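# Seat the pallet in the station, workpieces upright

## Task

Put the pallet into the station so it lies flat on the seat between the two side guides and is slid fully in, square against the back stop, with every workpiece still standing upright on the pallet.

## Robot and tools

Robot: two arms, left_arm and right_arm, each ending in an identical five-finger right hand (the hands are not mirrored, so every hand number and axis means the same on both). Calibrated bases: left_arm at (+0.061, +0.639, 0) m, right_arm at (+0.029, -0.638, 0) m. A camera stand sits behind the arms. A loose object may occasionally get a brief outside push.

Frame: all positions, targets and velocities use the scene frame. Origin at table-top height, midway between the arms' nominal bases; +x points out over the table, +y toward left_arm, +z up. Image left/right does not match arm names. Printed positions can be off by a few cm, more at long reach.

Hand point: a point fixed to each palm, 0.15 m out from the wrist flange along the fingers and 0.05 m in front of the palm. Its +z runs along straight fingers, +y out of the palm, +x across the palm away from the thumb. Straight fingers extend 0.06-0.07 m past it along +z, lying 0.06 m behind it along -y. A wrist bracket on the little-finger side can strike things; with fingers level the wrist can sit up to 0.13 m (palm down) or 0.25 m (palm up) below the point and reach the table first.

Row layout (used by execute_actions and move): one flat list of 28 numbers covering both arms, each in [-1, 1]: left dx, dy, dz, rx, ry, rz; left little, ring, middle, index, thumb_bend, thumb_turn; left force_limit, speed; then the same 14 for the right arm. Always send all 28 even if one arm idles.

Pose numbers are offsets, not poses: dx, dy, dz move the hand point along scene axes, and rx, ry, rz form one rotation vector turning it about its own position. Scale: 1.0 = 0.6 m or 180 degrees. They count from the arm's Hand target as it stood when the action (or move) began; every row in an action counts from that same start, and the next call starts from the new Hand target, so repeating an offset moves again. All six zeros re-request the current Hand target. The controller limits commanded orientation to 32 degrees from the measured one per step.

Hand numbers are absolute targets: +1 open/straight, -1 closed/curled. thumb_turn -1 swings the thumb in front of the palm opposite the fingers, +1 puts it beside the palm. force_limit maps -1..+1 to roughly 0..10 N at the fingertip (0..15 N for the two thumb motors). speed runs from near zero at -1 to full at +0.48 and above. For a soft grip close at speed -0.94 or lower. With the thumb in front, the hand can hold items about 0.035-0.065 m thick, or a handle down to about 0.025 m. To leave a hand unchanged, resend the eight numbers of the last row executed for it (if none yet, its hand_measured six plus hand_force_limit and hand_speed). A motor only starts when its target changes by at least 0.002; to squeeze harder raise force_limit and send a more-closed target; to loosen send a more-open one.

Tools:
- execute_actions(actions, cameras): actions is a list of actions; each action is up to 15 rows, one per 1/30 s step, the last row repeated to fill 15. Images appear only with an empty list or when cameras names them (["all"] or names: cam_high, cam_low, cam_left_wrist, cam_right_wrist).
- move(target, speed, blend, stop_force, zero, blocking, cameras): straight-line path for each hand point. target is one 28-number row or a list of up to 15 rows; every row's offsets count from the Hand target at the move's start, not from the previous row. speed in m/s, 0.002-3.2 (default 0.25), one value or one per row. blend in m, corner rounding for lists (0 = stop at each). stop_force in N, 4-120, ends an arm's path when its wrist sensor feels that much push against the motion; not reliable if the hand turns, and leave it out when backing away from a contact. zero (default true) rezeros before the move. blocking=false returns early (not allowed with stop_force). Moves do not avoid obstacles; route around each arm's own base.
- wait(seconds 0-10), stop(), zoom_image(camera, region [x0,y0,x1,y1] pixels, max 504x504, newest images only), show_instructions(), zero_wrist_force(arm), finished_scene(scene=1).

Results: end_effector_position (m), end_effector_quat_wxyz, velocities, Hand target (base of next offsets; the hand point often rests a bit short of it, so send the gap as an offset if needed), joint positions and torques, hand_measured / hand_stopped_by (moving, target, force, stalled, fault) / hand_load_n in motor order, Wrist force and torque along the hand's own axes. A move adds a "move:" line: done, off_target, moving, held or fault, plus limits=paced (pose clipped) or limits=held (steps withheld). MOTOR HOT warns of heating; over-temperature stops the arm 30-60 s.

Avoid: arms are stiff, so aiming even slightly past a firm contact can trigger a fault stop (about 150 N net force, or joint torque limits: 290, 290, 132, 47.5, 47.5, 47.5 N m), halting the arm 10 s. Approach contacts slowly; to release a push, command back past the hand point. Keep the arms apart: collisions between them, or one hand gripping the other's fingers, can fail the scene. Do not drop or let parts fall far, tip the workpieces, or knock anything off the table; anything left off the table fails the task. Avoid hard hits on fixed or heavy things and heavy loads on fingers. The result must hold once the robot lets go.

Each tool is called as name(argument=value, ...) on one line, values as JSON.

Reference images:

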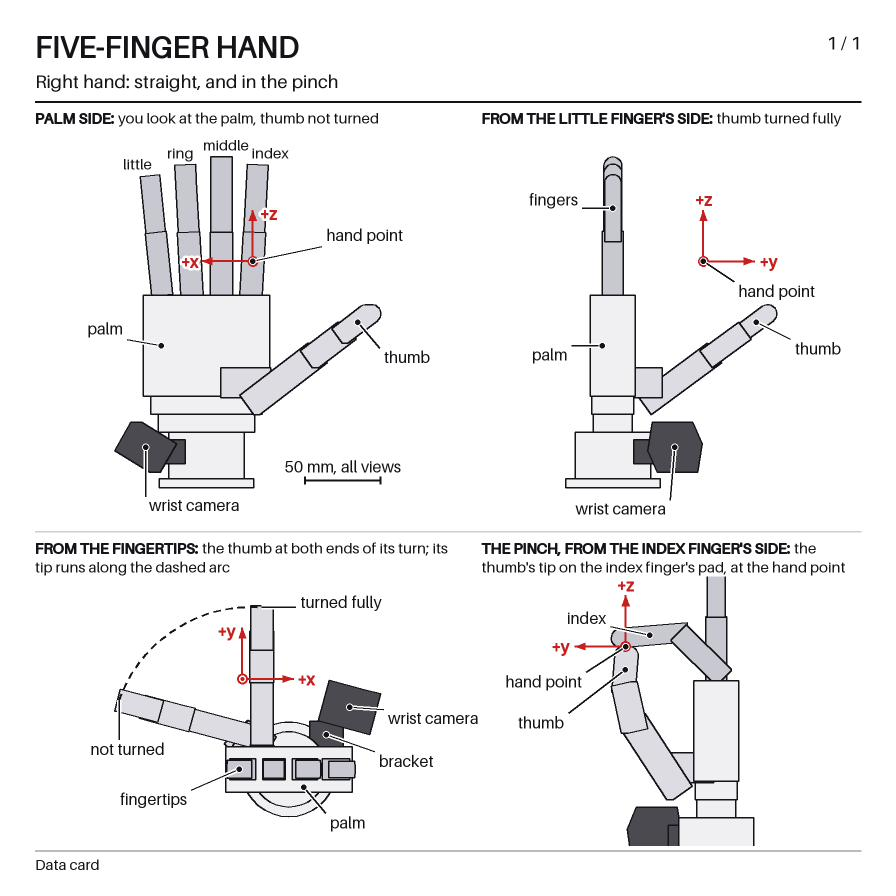

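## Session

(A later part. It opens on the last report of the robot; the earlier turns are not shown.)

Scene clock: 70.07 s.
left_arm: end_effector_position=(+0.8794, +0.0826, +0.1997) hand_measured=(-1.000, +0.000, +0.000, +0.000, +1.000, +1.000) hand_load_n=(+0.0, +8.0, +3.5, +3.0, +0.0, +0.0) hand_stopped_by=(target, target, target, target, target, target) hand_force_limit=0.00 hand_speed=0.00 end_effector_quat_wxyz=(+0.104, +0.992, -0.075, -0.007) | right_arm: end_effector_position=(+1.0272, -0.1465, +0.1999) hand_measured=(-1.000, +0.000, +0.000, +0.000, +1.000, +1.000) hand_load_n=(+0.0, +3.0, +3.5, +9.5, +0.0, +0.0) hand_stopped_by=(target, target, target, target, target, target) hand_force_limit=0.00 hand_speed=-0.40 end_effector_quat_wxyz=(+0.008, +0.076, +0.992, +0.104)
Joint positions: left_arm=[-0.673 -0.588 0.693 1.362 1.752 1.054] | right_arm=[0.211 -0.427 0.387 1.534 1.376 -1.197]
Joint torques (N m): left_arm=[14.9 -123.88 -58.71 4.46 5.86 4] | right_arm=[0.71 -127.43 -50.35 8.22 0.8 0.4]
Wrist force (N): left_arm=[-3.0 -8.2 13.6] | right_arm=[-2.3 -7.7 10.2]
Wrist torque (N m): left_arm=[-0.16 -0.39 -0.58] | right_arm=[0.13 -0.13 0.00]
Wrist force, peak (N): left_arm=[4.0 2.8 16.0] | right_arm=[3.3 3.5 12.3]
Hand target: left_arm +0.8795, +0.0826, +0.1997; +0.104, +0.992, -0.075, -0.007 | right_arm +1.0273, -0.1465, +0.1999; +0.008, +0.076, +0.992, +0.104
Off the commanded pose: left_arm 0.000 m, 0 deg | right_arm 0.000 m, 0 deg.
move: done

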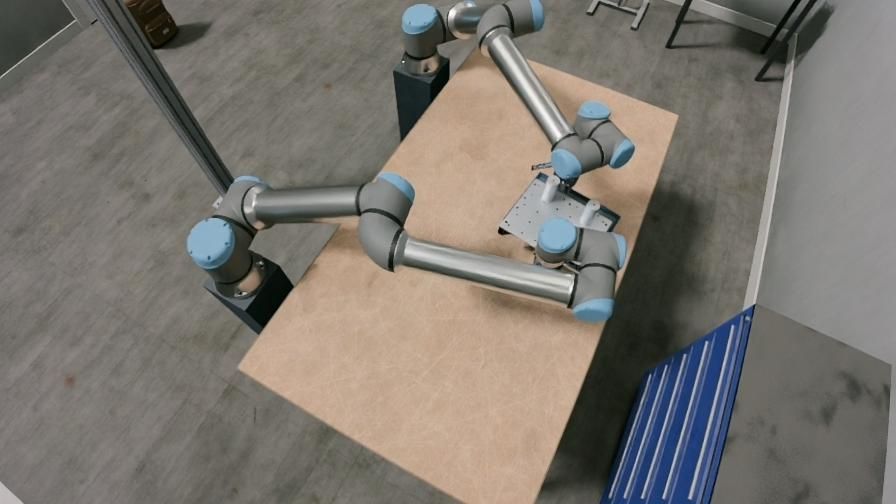

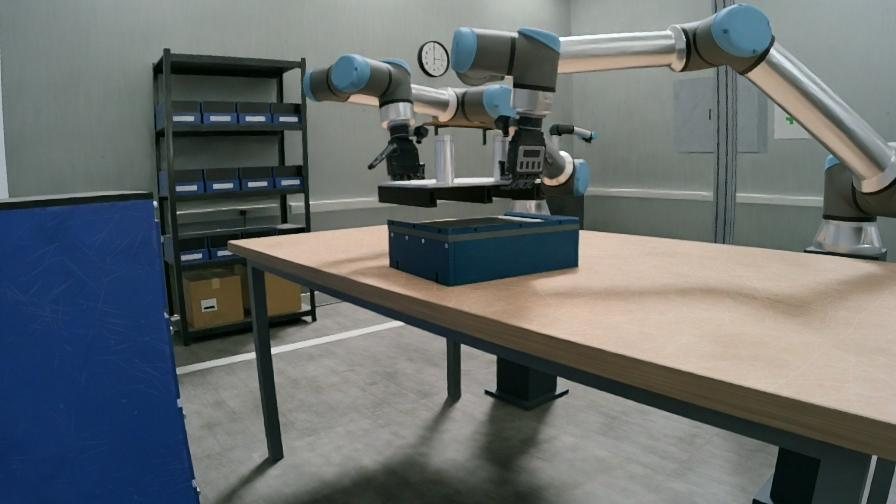

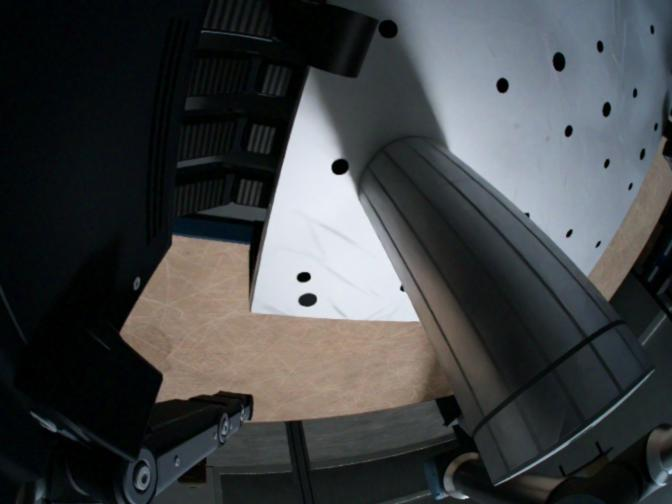

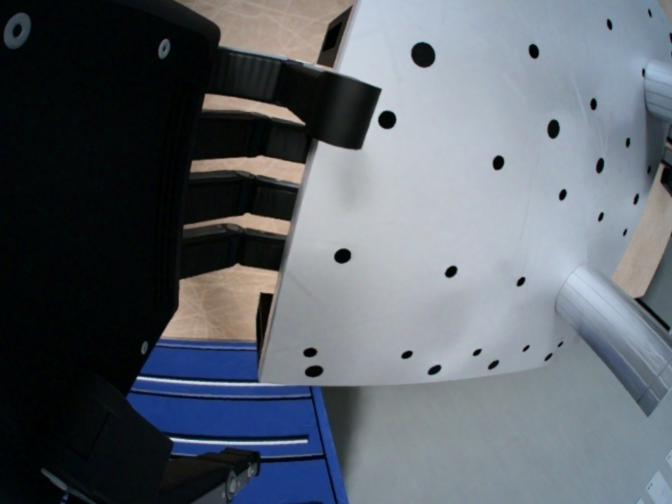

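move(target=[[0,0,-0.0583,0,0,0,-1,0,0,0,1,1,0,0,0,0,-0.0583,0,0,0,-1,0,0,0,1,1,0,-0.4]], speed=0.05, cameras=["all"])

zoom_image(camera="cam_low", region=[370, 130, 600, 290])

zoom_image(camera="cam_left_wrist", region=[160, 160, 320, 340])

zoom_image(camera="cam_right_wrist", region=[170, 220, 350, 400])

zoom_image(camera="cam_high", region=[490, 150, 650, 290])

Scene clock: 72.67 s.
left_arm: end_effector_position=(+0.8795, +0.0826, +0.1650) hand_measured=(-1.000, +0.000, +0.000, +0.000, +1.000, +1.000) hand_load_n=(+0.0, +8.5, +3.0, +3.0, +0.0, +0.0) hand_stopped_by=(target, target, target, target, target, target) hand_force_limit=0.00 hand_speed=0.00 end_effector_quat_wxyz=(+0.104, +0.992, -0.075, -0.007) | right_arm: end_effector_position=(+1.0273, -0.1465, +0.1652) hand_measured=(-1.000, +0.000, +0.000, +0.000, +1.000, +1.000) hand_load_n=(+0.0, +2.5, +3.0, +9.5, +0.0, +0.0) hand_stopped_by=(target, target, target, target, target, target) hand_force_limit=0.00 hand_speed=-0.40 end_effector_quat_wxyz=(+0.008, +0.076, +0.992, +0.104)
Joint positions: left_arm=[-0.673 -0.577 0.733 1.311 1.752 1.054] | right_arm=[0.212 -0.428 0.45 1.473 1.376 -1.197]
Joint torques (N m): left_arm=[14.18 -126.15 -38.21 1.69 4.9 2.39] | right_arm=[13.67 -131.03 -34.98 1.92 -0.4 1.36]
Wrist force (N): left_arm=[-1.8 -4.9 14.7] | right_arm=[-0.7 -4.5 10.2]
Wrist torque (N m): left_arm=[-0.18 -0.30 -0.49] | right_arm=[0.16 -0.06 0.06]
Wrist force, peak (N): left_arm=[-3.4 -8.5 14.4] | right_arm=[-2.8 -8.0 10.2]
Hand target: left_arm +0.8795, +0.0826, +0.1647; +0.104, +0.992, -0.075, -0.007 | right_arm +1.0273, -0.1465, +0.1649; +0.008, +0.076, +0.992, +0.104
Off the commanded pose: left_arm 0.000 m, 0 deg | right_arm 0.000 m, 0 deg.
move: done

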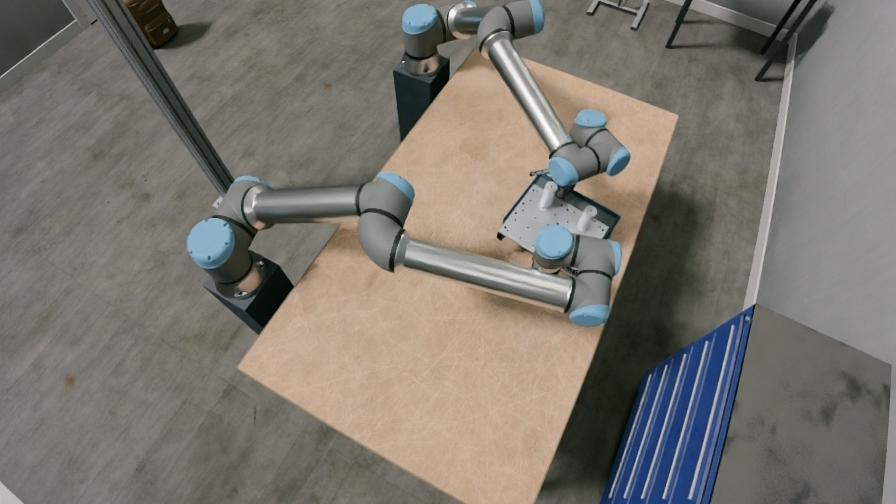

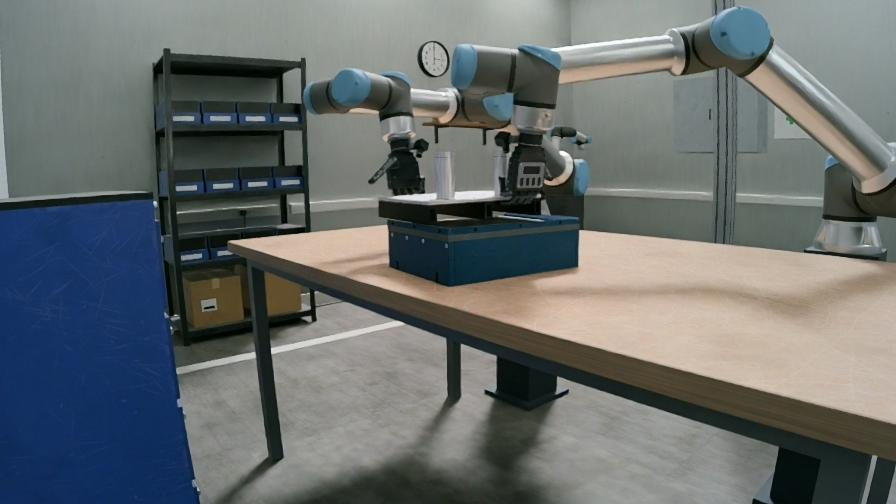

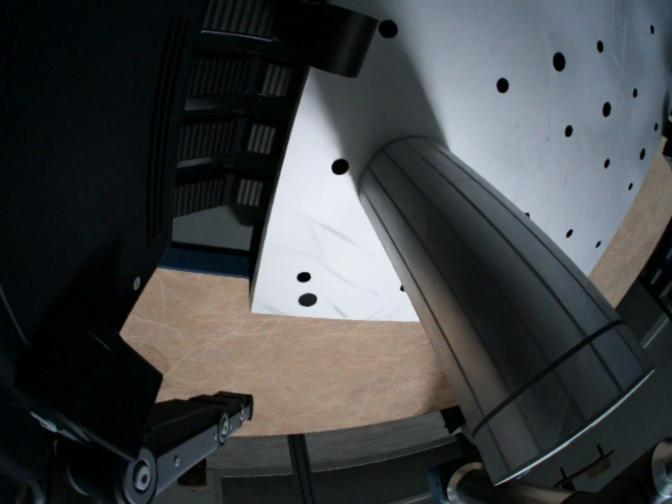

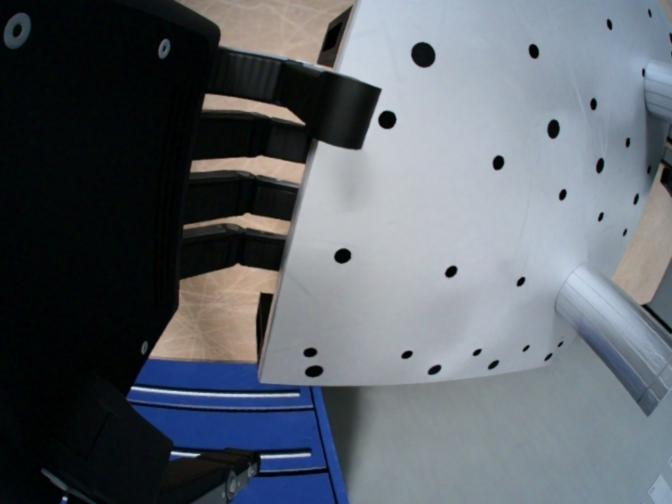

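Scaled by 2.191.

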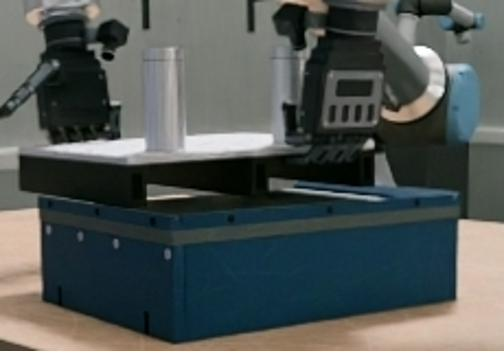

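Scaled by 2.800 from the camera's 672x504 image, which has a finer 960x720 frame.

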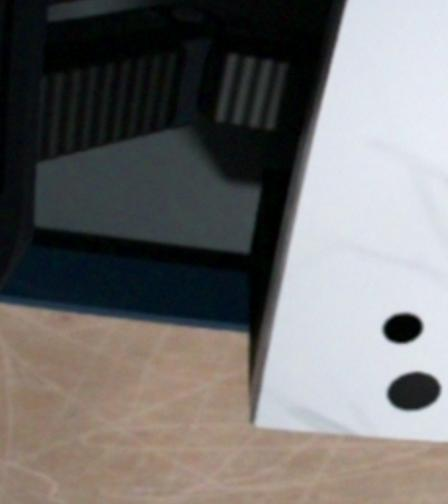

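Scaled by 2.800 from the camera's 672x504 image, which has a finer 960x720 frame.

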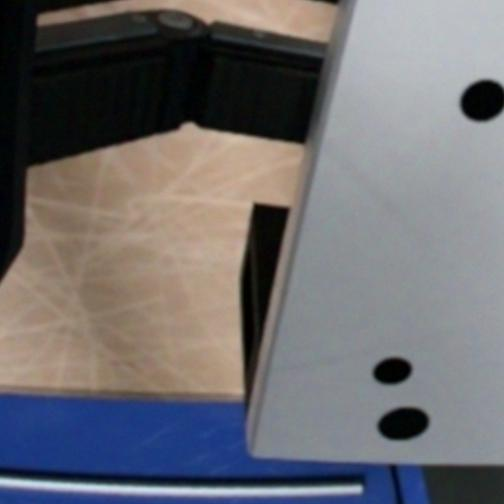

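Scaled by 3.150.

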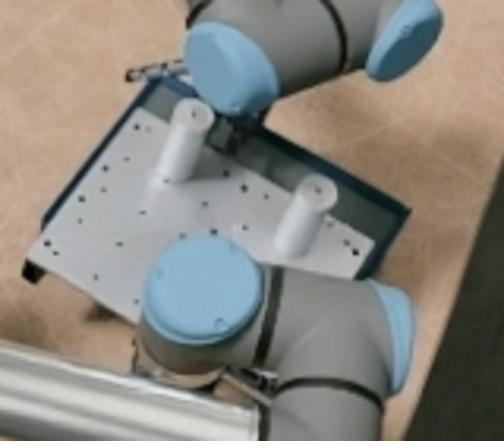

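move(target=[[-0.0035,0.0289,-0.01,0,0,-0.0056,-1,0,0,0,1,1,0,0,-0.0102,0.0239,-0.01,0,0,-0.0056,-1,0,0,0,1,1,0,-0.4]], speed=0.04, cameras=["all"])

zoom_image(camera="cam_low", region=[370, 130, 600, 290])

zoom_image(camera="cam_left_wrist", region=[160, 160, 320, 340])

zoom_image(camera="cam_high", region=[490, 150, 650, 290])

Scene clock: 74.70 s.
left_arm: end_effector_position=(+0.8774, +0.0998, +0.1588) hand_measured=(-1.000, +0.000, +0.000, +0.000, +1.000, +1.000) hand_load_n=(+0.0, +8.0, +3.0, +3.0, +0.0, +0.0) hand_stopped_by=(target, target, target, target, target, target) hand_force_limit=0.00 hand_speed=0.00 end_effector_quat_wxyz=(+0.104, +0.991, -0.083, -0.008) | right_arm: end_effector_position=(+1.0212, -0.1322, +0.1589) hand_measured=(-1.000, +0.000, +0.000, +0.000, +1.000, +1.000) hand_load_n=(+0.0, +2.5, +3.0, +9.0, +0.0, +0.0) hand_stopped_by=(target, target, target, target, target, target) hand_force_limit=0.00 hand_speed=-0.40 end_effector_quat_wxyz=(+0.009, +0.085, +0.991, +0.104)
Joint positions: left_arm=[-0.66 -0.592 0.774 1.291 1.756 1.085] | right_arm=[0.228 -0.434 0.47 1.451 1.379 -1.163]
Joint torques (N m): left_arm=[20.78 -148.53 -38.31 2.7 4.45 4.56] | right_arm=[11.86 -157.21 -36.23 1.53 3.19 2.88]
Wrist force (N): left_arm=[1.6 -0.4 15.1] | right_arm=[2.4 -0.2 11.4]
Wrist torque (N m): left_arm=[-0.20 -0.33 -0.28] | right_arm=[0.04 -0.07 0.12]
Wrist force, peak (N): left_arm=[-1.0 -5.1 14.9] | right_arm=[-0.7 -4.9 10.7]
Hand target: left_arm +0.8774, +0.1000, +0.1587; +0.104, +0.991, -0.083, -0.008 | right_arm +1.0212, -0.1321, +0.1589; +0.009, +0.085, +0.991, +0.104
Off the commanded pose: left_arm 0.000 m, 0 deg | right_arm 0.000 m, 0 deg.
move: done

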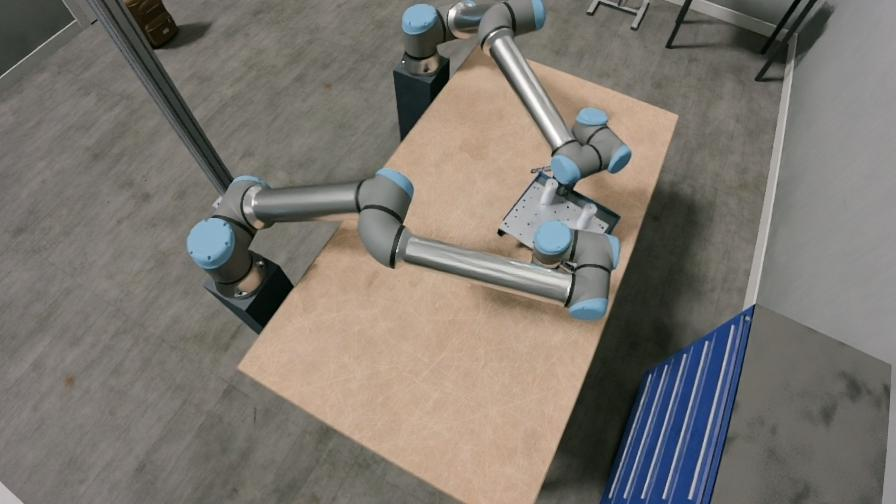

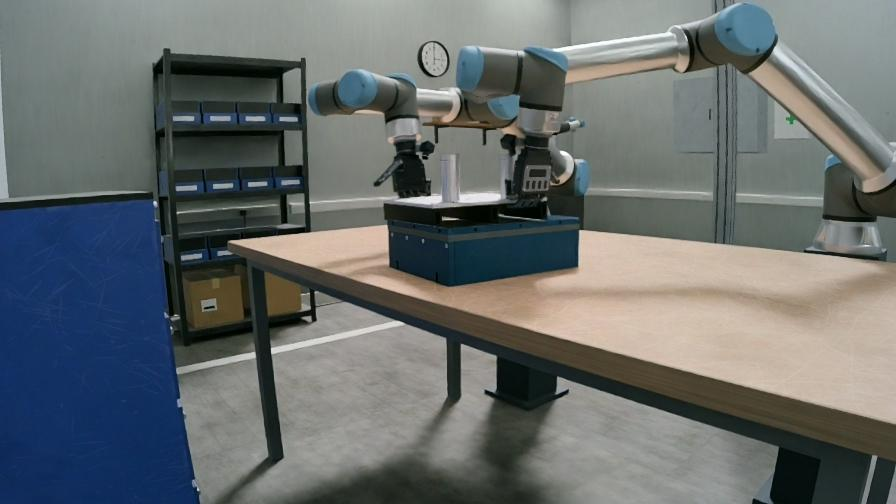

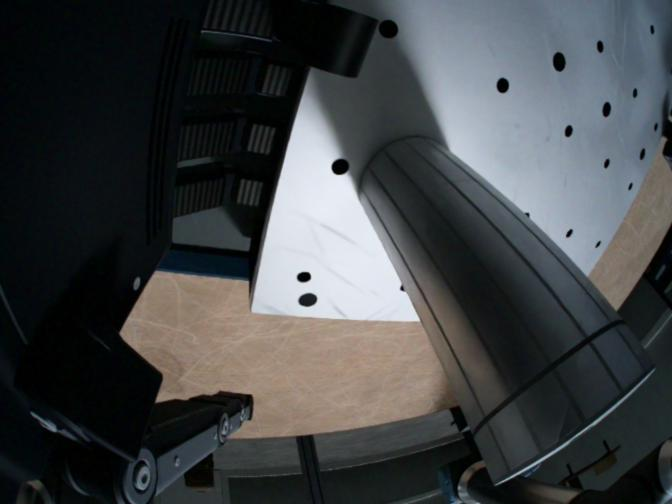

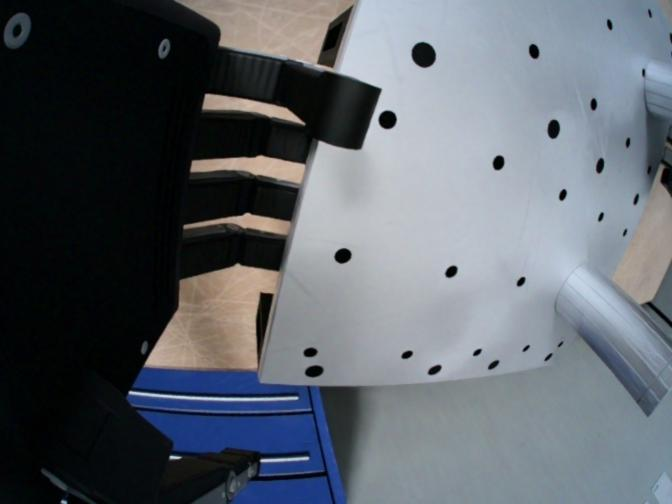

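Scaled by 2.191.

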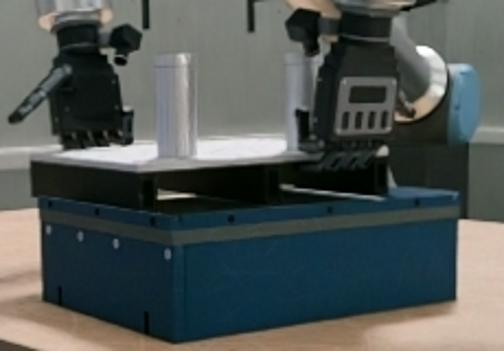

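Scaled by 2.800 from the camera's 672x504 image, which has a finer 960x720 frame.

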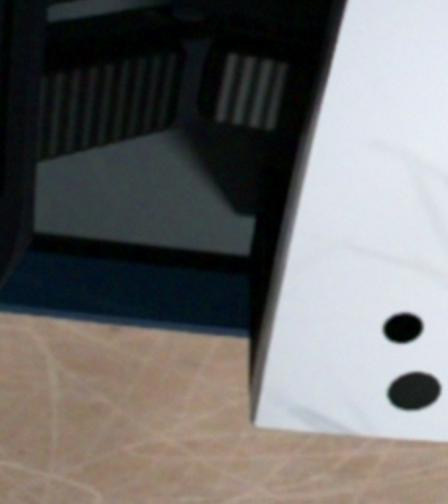

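Scaled by 3.150.

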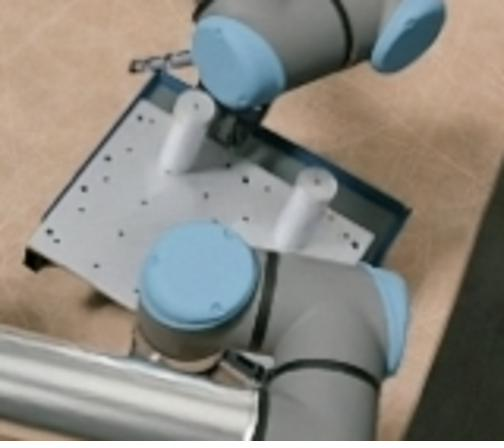

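zoom_image(camera="cam_high", region=[515, 160, 565, 200])

zoom_image(camera="cam_high", region=[490, 205, 540, 245])

zoom_image(camera="cam_high", region=[580, 200, 630, 240])

Scaled by 10.080.

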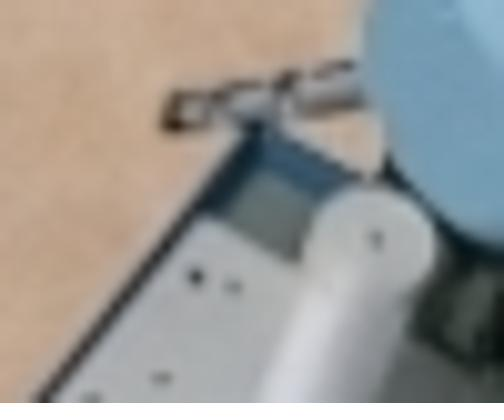

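Scaled by 10.080.

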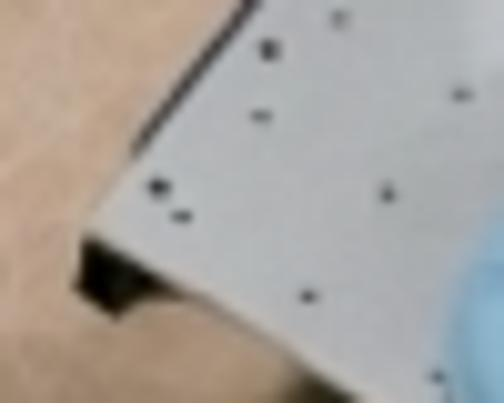

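Scaled by 10.080.

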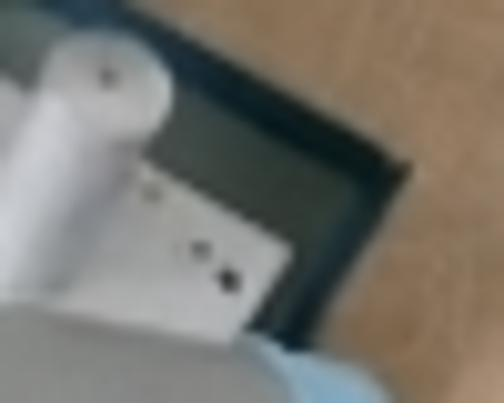

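move(target=[[0,0,-0.0167,0,0,0,-1,0,0,0,1,1,0,0,0,0,-0.0167,0,0,0,-1,0,0,0,1,1,0,-0.4]], speed=0.015, stop_force=5, cameras=["all"])

zoom_image(camera="cam_low", region=[370, 180, 480, 290])

zoom_image(camera="cam_left_wrist", region=[160, 160, 320, 340])

zoom_image(camera="cam_high", region=[490, 150, 650, 290])

Scene clock: 78.10 s.
left_arm: end_effector_position=(+0.8774, +0.1000, +0.1526) hand_measured=(-1.000, +0.000, +0.000, +0.000, +1.000, +1.000) hand_load_n=(+0.0, +2.5, +0.5, +5.0, +0.0, +0.0) hand_stopped_by=(target, target, target, target, target, target) hand_force_limit=0.00 hand_speed=0.00 end_effector_quat_wxyz=(+0.104, +0.991, -0.083, -0.008) | right_arm: end_effector_position=(+1.0212, -0.1321, +0.1525) hand_measured=(-1.000, +0.000, +0.000, +0.000, +1.000, +1.000) hand_load_n=(+0.0, +4.0, +0.0, +2.5, +0.0, +0.0) hand_stopped_by=(target, target, target, target, target, target) hand_force_limit=0.00 hand_speed=-0.40 end_effector_quat_wxyz=(+0.009, +0.085, +0.991, +0.104)
Joint positions: left_arm=[-0.66 -0.589 0.78 1.282 1.756 1.086] | right_arm=[0.228 -0.433 0.48 1.441 1.379 -1.162]
Joint torques (N m): left_arm=[14.42 -142.08 -51.58 5.92 0.45 3.54] | right_arm=[7.39 -146.24 -45.89 7.36 2.8 2.21]
Wrist force (N): left_arm=[-0.1 -0.8 7.3] | right_arm=[0.2 0.2 5.3]
Wrist torque (N m): left_arm=[-0.09 -0.11 -0.23] | right_arm=[0.04 -0.19 0.09]
Wrist force, peak (N): left_arm=[1.9 -0.8 15.8] | right_arm=[2.8 0.3 11.9]
Hand target: left_arm +0.8774, +0.1000, +0.1526; +0.104, +0.991, -0.083, -0.008 (not the last commanded pose) | right_arm +1.0212, -0.1321, +0.1525; +0.009, +0.085, +0.991, +0.104 (not the last commanded pose)
Off the commanded pose: left_arm 0.004 m, 0 deg | right_arm 0.004 m, 0 deg.
move: contact (left_arm, right_arm)

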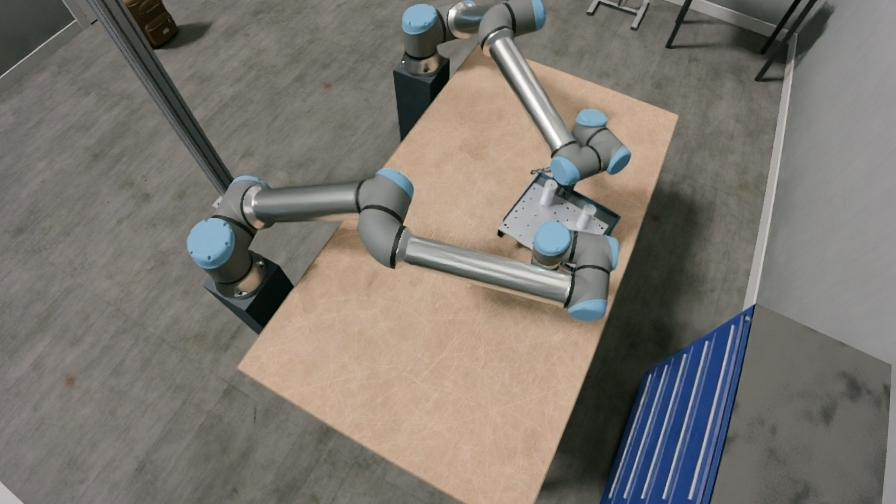

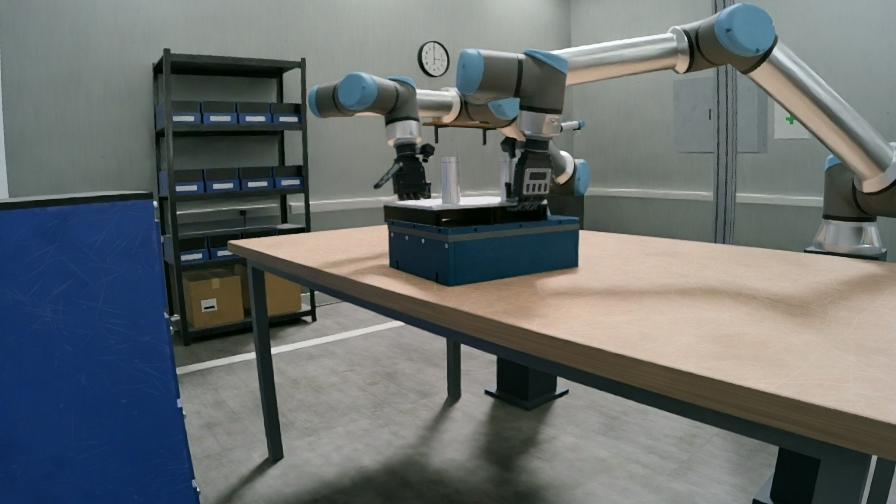

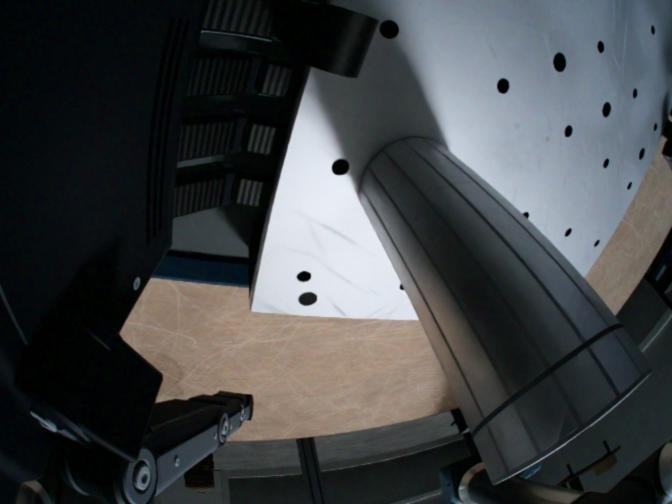

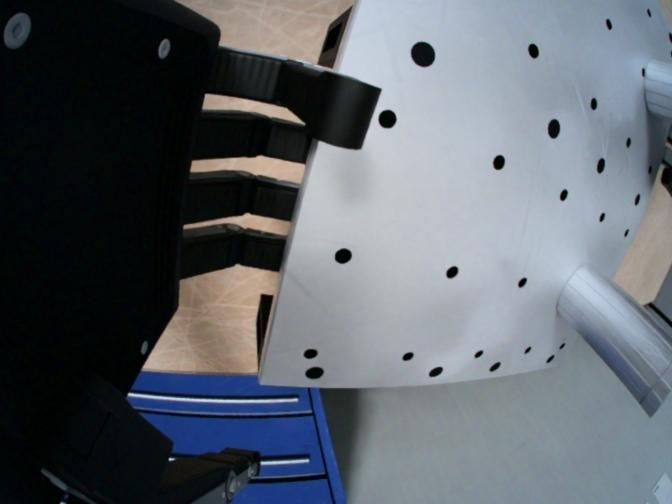

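Scaled by 4.582.

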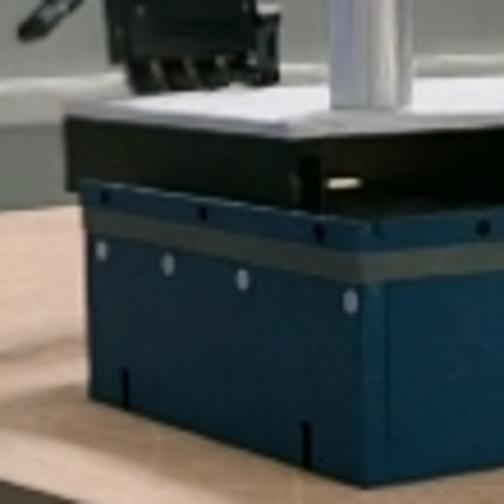

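Scaled by 2.800 from the camera's 672x504 image, which has a finer 960x720 frame.

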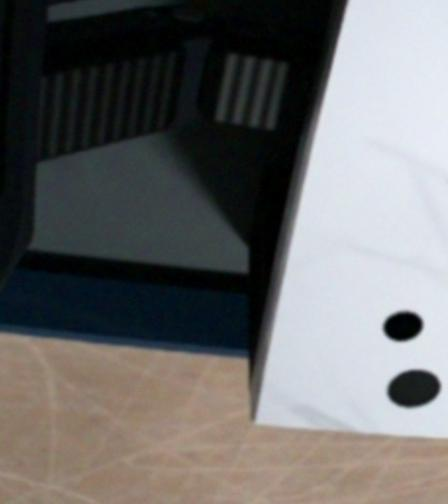

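Scaled by 3.150.

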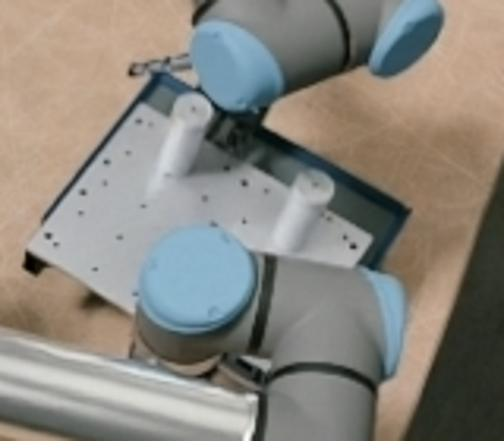

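move(target=[[0,0,-0.01,0,0,0,-1,0,0,0,1,1,0,0,0,0,-0.01,0,0,0,-1,0,0,0,1,1,0,-0.4]], speed=0.015, cameras=["all"])

zoom_image(camera="cam_low", region=[370, 180, 480, 290])

zoom_image(camera="cam_high", region=[490, 150, 650, 290])

zoom_image(camera="cam_left_wrist", region=[160, 160, 320, 340])

Scene clock: 79.80 s.
left_arm: end_effector_position=(+0.8774, +0.1000, +0.1468) hand_measured=(-1.000, +0.000, +0.000, +0.000, +1.000, +1.000) hand_load_n=(+0.0, +0.0, +0.0, +0.0, +0.0, +0.0) hand_stopped_by=(target, target, target, target, target, target) hand_force_limit=0.00 hand_speed=0.00 end_effector_quat_wxyz=(+0.104, +0.991, -0.083, -0.008) | right_arm: end_effector_position=(+1.0212, -0.1321, +0.1468) hand_measured=(-1.000, +0.000, +0.000, +0.000, +1.000, +1.000) hand_load_n=(+0.0, +0.0, +0.0, +0.5, +0.0, -0.5) hand_stopped_by=(target, target, target, target, target, target) hand_force_limit=0.00 hand_speed=-0.40 end_effector_quat_wxyz=(+0.009, +0.085, +0.991, +0.104)
Joint positions: left_arm=[-0.66 -0.587 0.785 1.274 1.756 1.086] | right_arm=[0.228 -0.432 0.488 1.432 1.379 -1.162]
Joint torques (N m): left_arm=[9.5 -107.25 -30.29 0.98 -1.57 2.9] | right_arm=[7.77 -110.47 -29.73 1.19 3.31 1.72]
Wrist force (N): left_arm=[-0.5 -0.3 0.3] | right_arm=[0.7 0.0 -0.1]
Wrist torque (N m): left_arm=[0.01 0.12 -0.25] | right_arm=[0.11 -0.06 0.11]
Wrist force, peak (N): left_arm=[-0.6 -1.2 7.9] | right_arm=[0.4 0.2 5.6]
Hand target: left_arm +0.8774, +0.1000, +0.1466; +0.104, +0.991, -0.083, -0.008 | right_arm +1.0212, -0.1321, +0.1465; +0.009, +0.085, +0.991, +0.104
Off the commanded pose: left_arm 0.000 m, 0 deg | right_arm 0.000 m, 0 deg.
move: done

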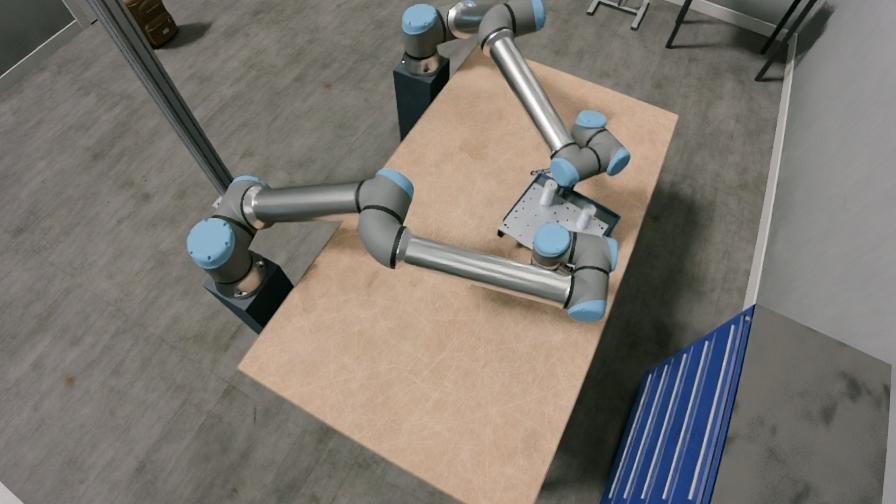

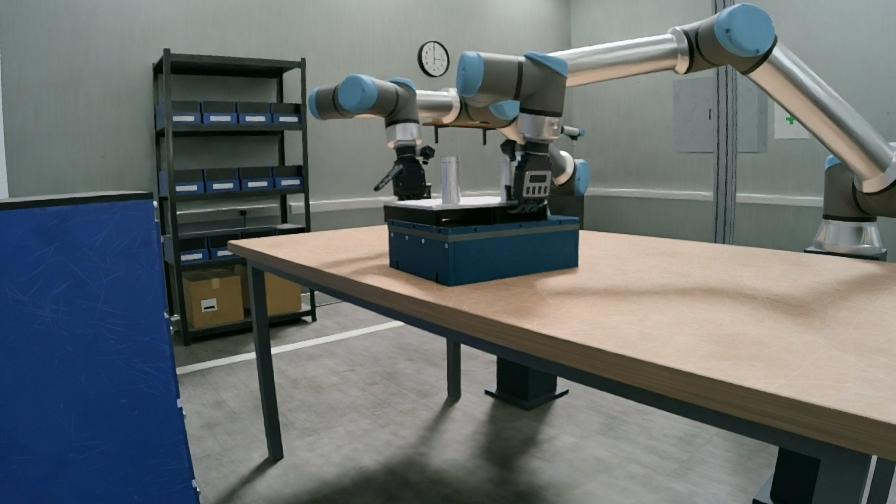

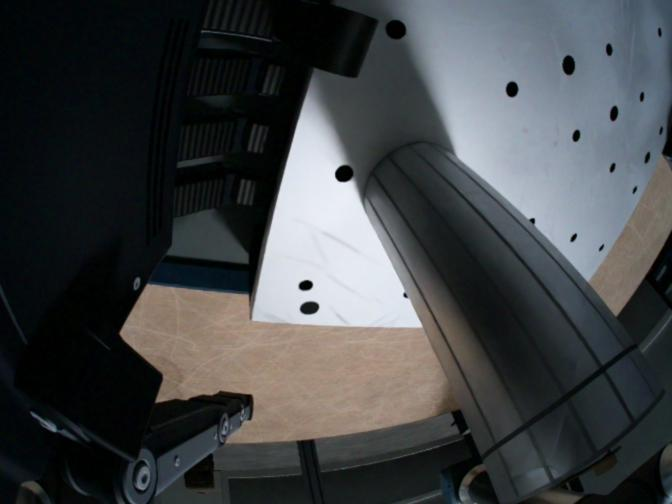

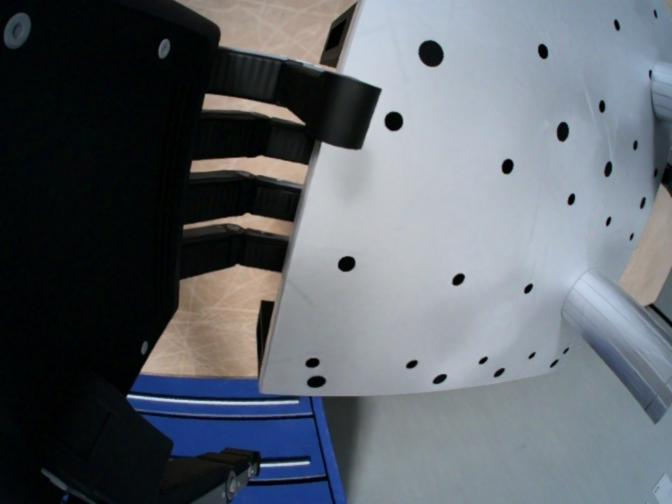

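Scaled by 4.582.

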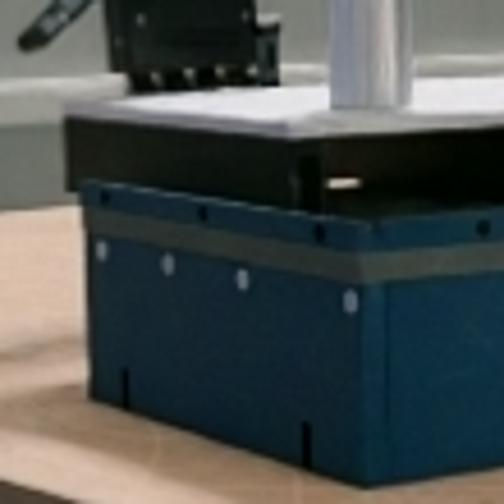

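Scaled by 3.150.

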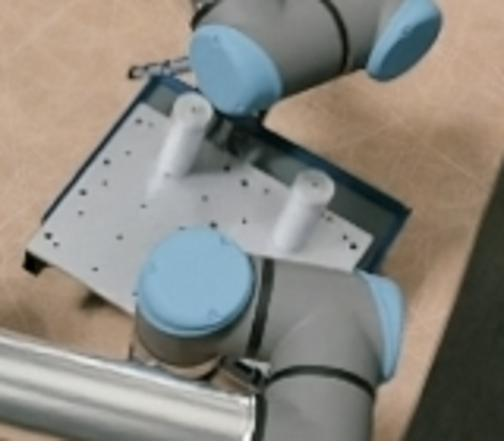

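Scaled by 2.800 from the camera's 672x504 image, which has a finer 960x720 frame.

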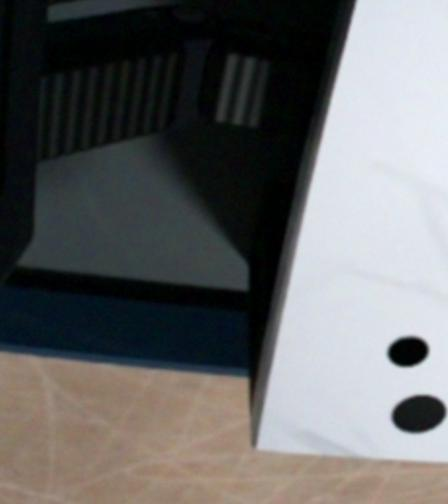

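move(target=[[0.012,0.074,0,0,0,0,-1,0,0,0,1,1,0,0,0,0,0,0,0,0,-1,0,0,0,1,1,0,-0.4]], speed=0.03, stop_force=6, cameras=["all"])

zoom_image(camera="cam_left_wrist", region=[100, 0, 400, 340])

Scene clock: 83.50 s.
left_arm: end_effector_position=(+0.8846, +0.1444, +0.1466) hand_measured=(-1.000, +0.000, +0.000, +0.000, +1.000, +1.000) hand_load_n=(+0.0, +0.0, +0.0, +0.0, +0.0, +0.0) hand_stopped_by=(target, target, target, target, target, target) hand_force_limit=0.00 hand_speed=0.00 end_effector_quat_wxyz=(+0.104, +0.991, -0.083, -0.008) | right_arm: end_effector_position=(+1.0212, -0.1321, +0.1465) hand_measured=(-1.000, +0.000, +0.000, +0.000, +1.000, +1.000) hand_load_n=(+0.0, +0.0, +0.5, +0.5, +0.0, +0.0) hand_stopped_by=(target, target, target, target, target, target) hand_force_limit=0.00 hand_speed=-0.40 end_effector_quat_wxyz=(+0.009, +0.085, +0.991, +0.104)
Joint positions: left_arm=[-0.617 -0.614 0.839 1.256 1.76 1.129] | right_arm=[0.228 -0.432 0.488 1.431 1.379 -1.162]
Joint torques (N m): left_arm=[18.19 -133.43 -29.94 1.22 3.45 4.35] | right_arm=[9.12 -124.51 -30.44 1.47 2.56 2.11]
Wrist force (N): left_arm=[-0.4 -0.2 0.4] | right_arm=[0.4 -0.4 -0.4]
Wrist torque (N m): left_arm=[0.02 0.06 -0.23] | right_arm=[0.07 -0.01 0.08]
Wrist force, peak (N): left_arm=[0.4 -1.1 0.0] | right_arm=[0.9 -0.2 -0.6]
Hand target: left_arm +0.8846, +0.1444, +0.1466; +0.104, +0.991, -0.083, -0.008 | right_arm +1.0212, -0.1321, +0.1465; +0.009, +0.085, +0.991, +0.104
Off the commanded pose: left_arm 0.000 m, 0 deg | right_arm 0.000 m, 0 deg.
move: done

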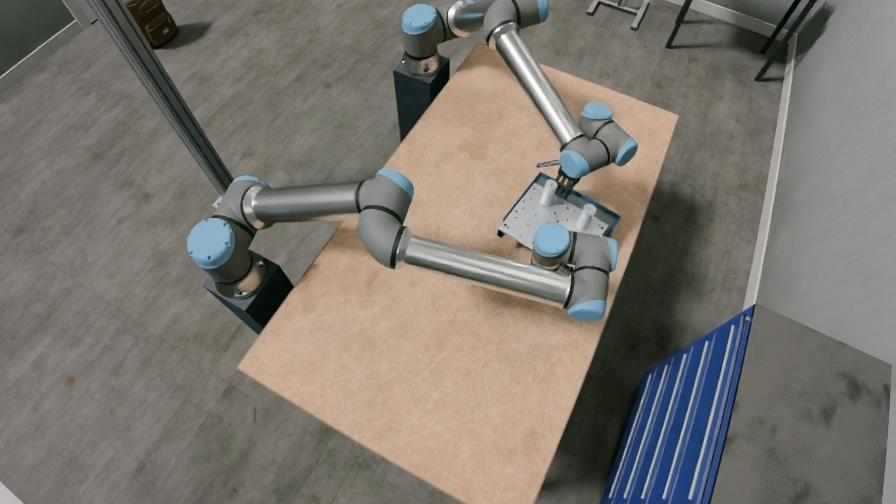

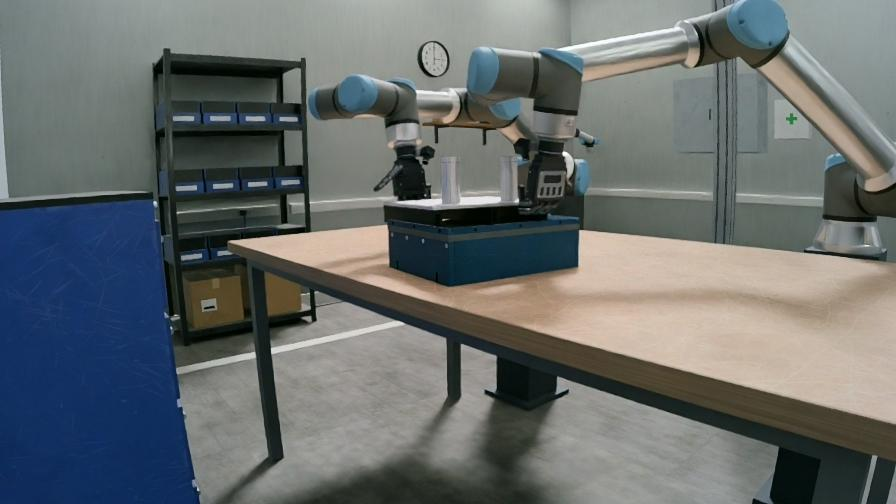

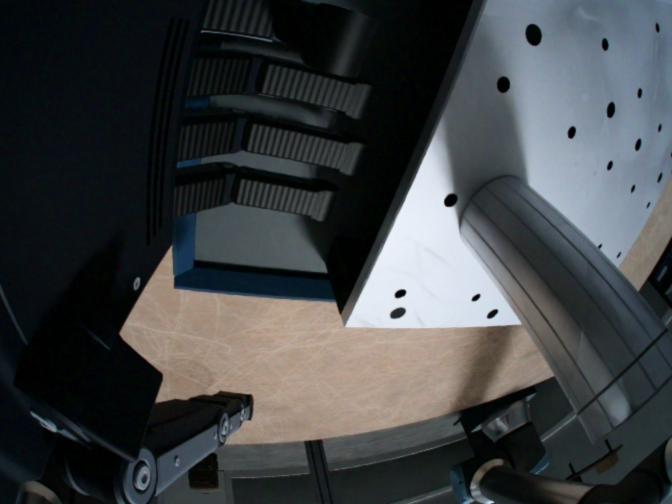

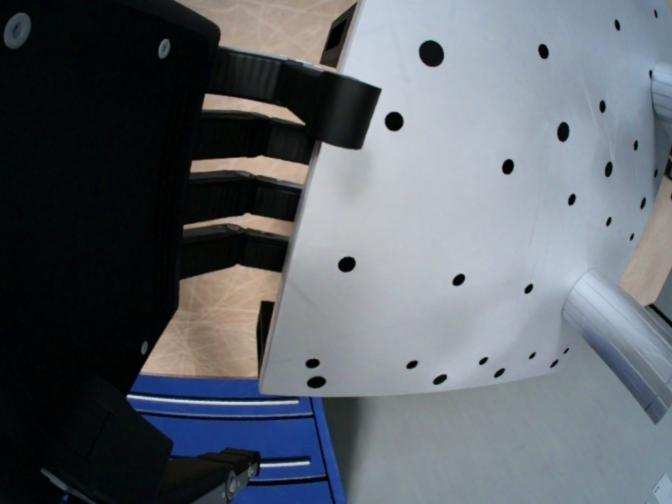

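Scaled by 1.482 from the camera's 672x504 image, which has a finer 960x720 frame.

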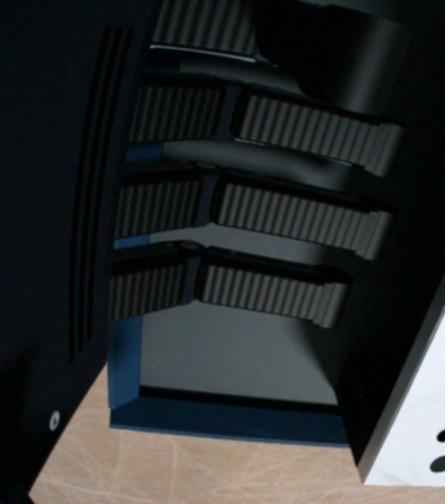

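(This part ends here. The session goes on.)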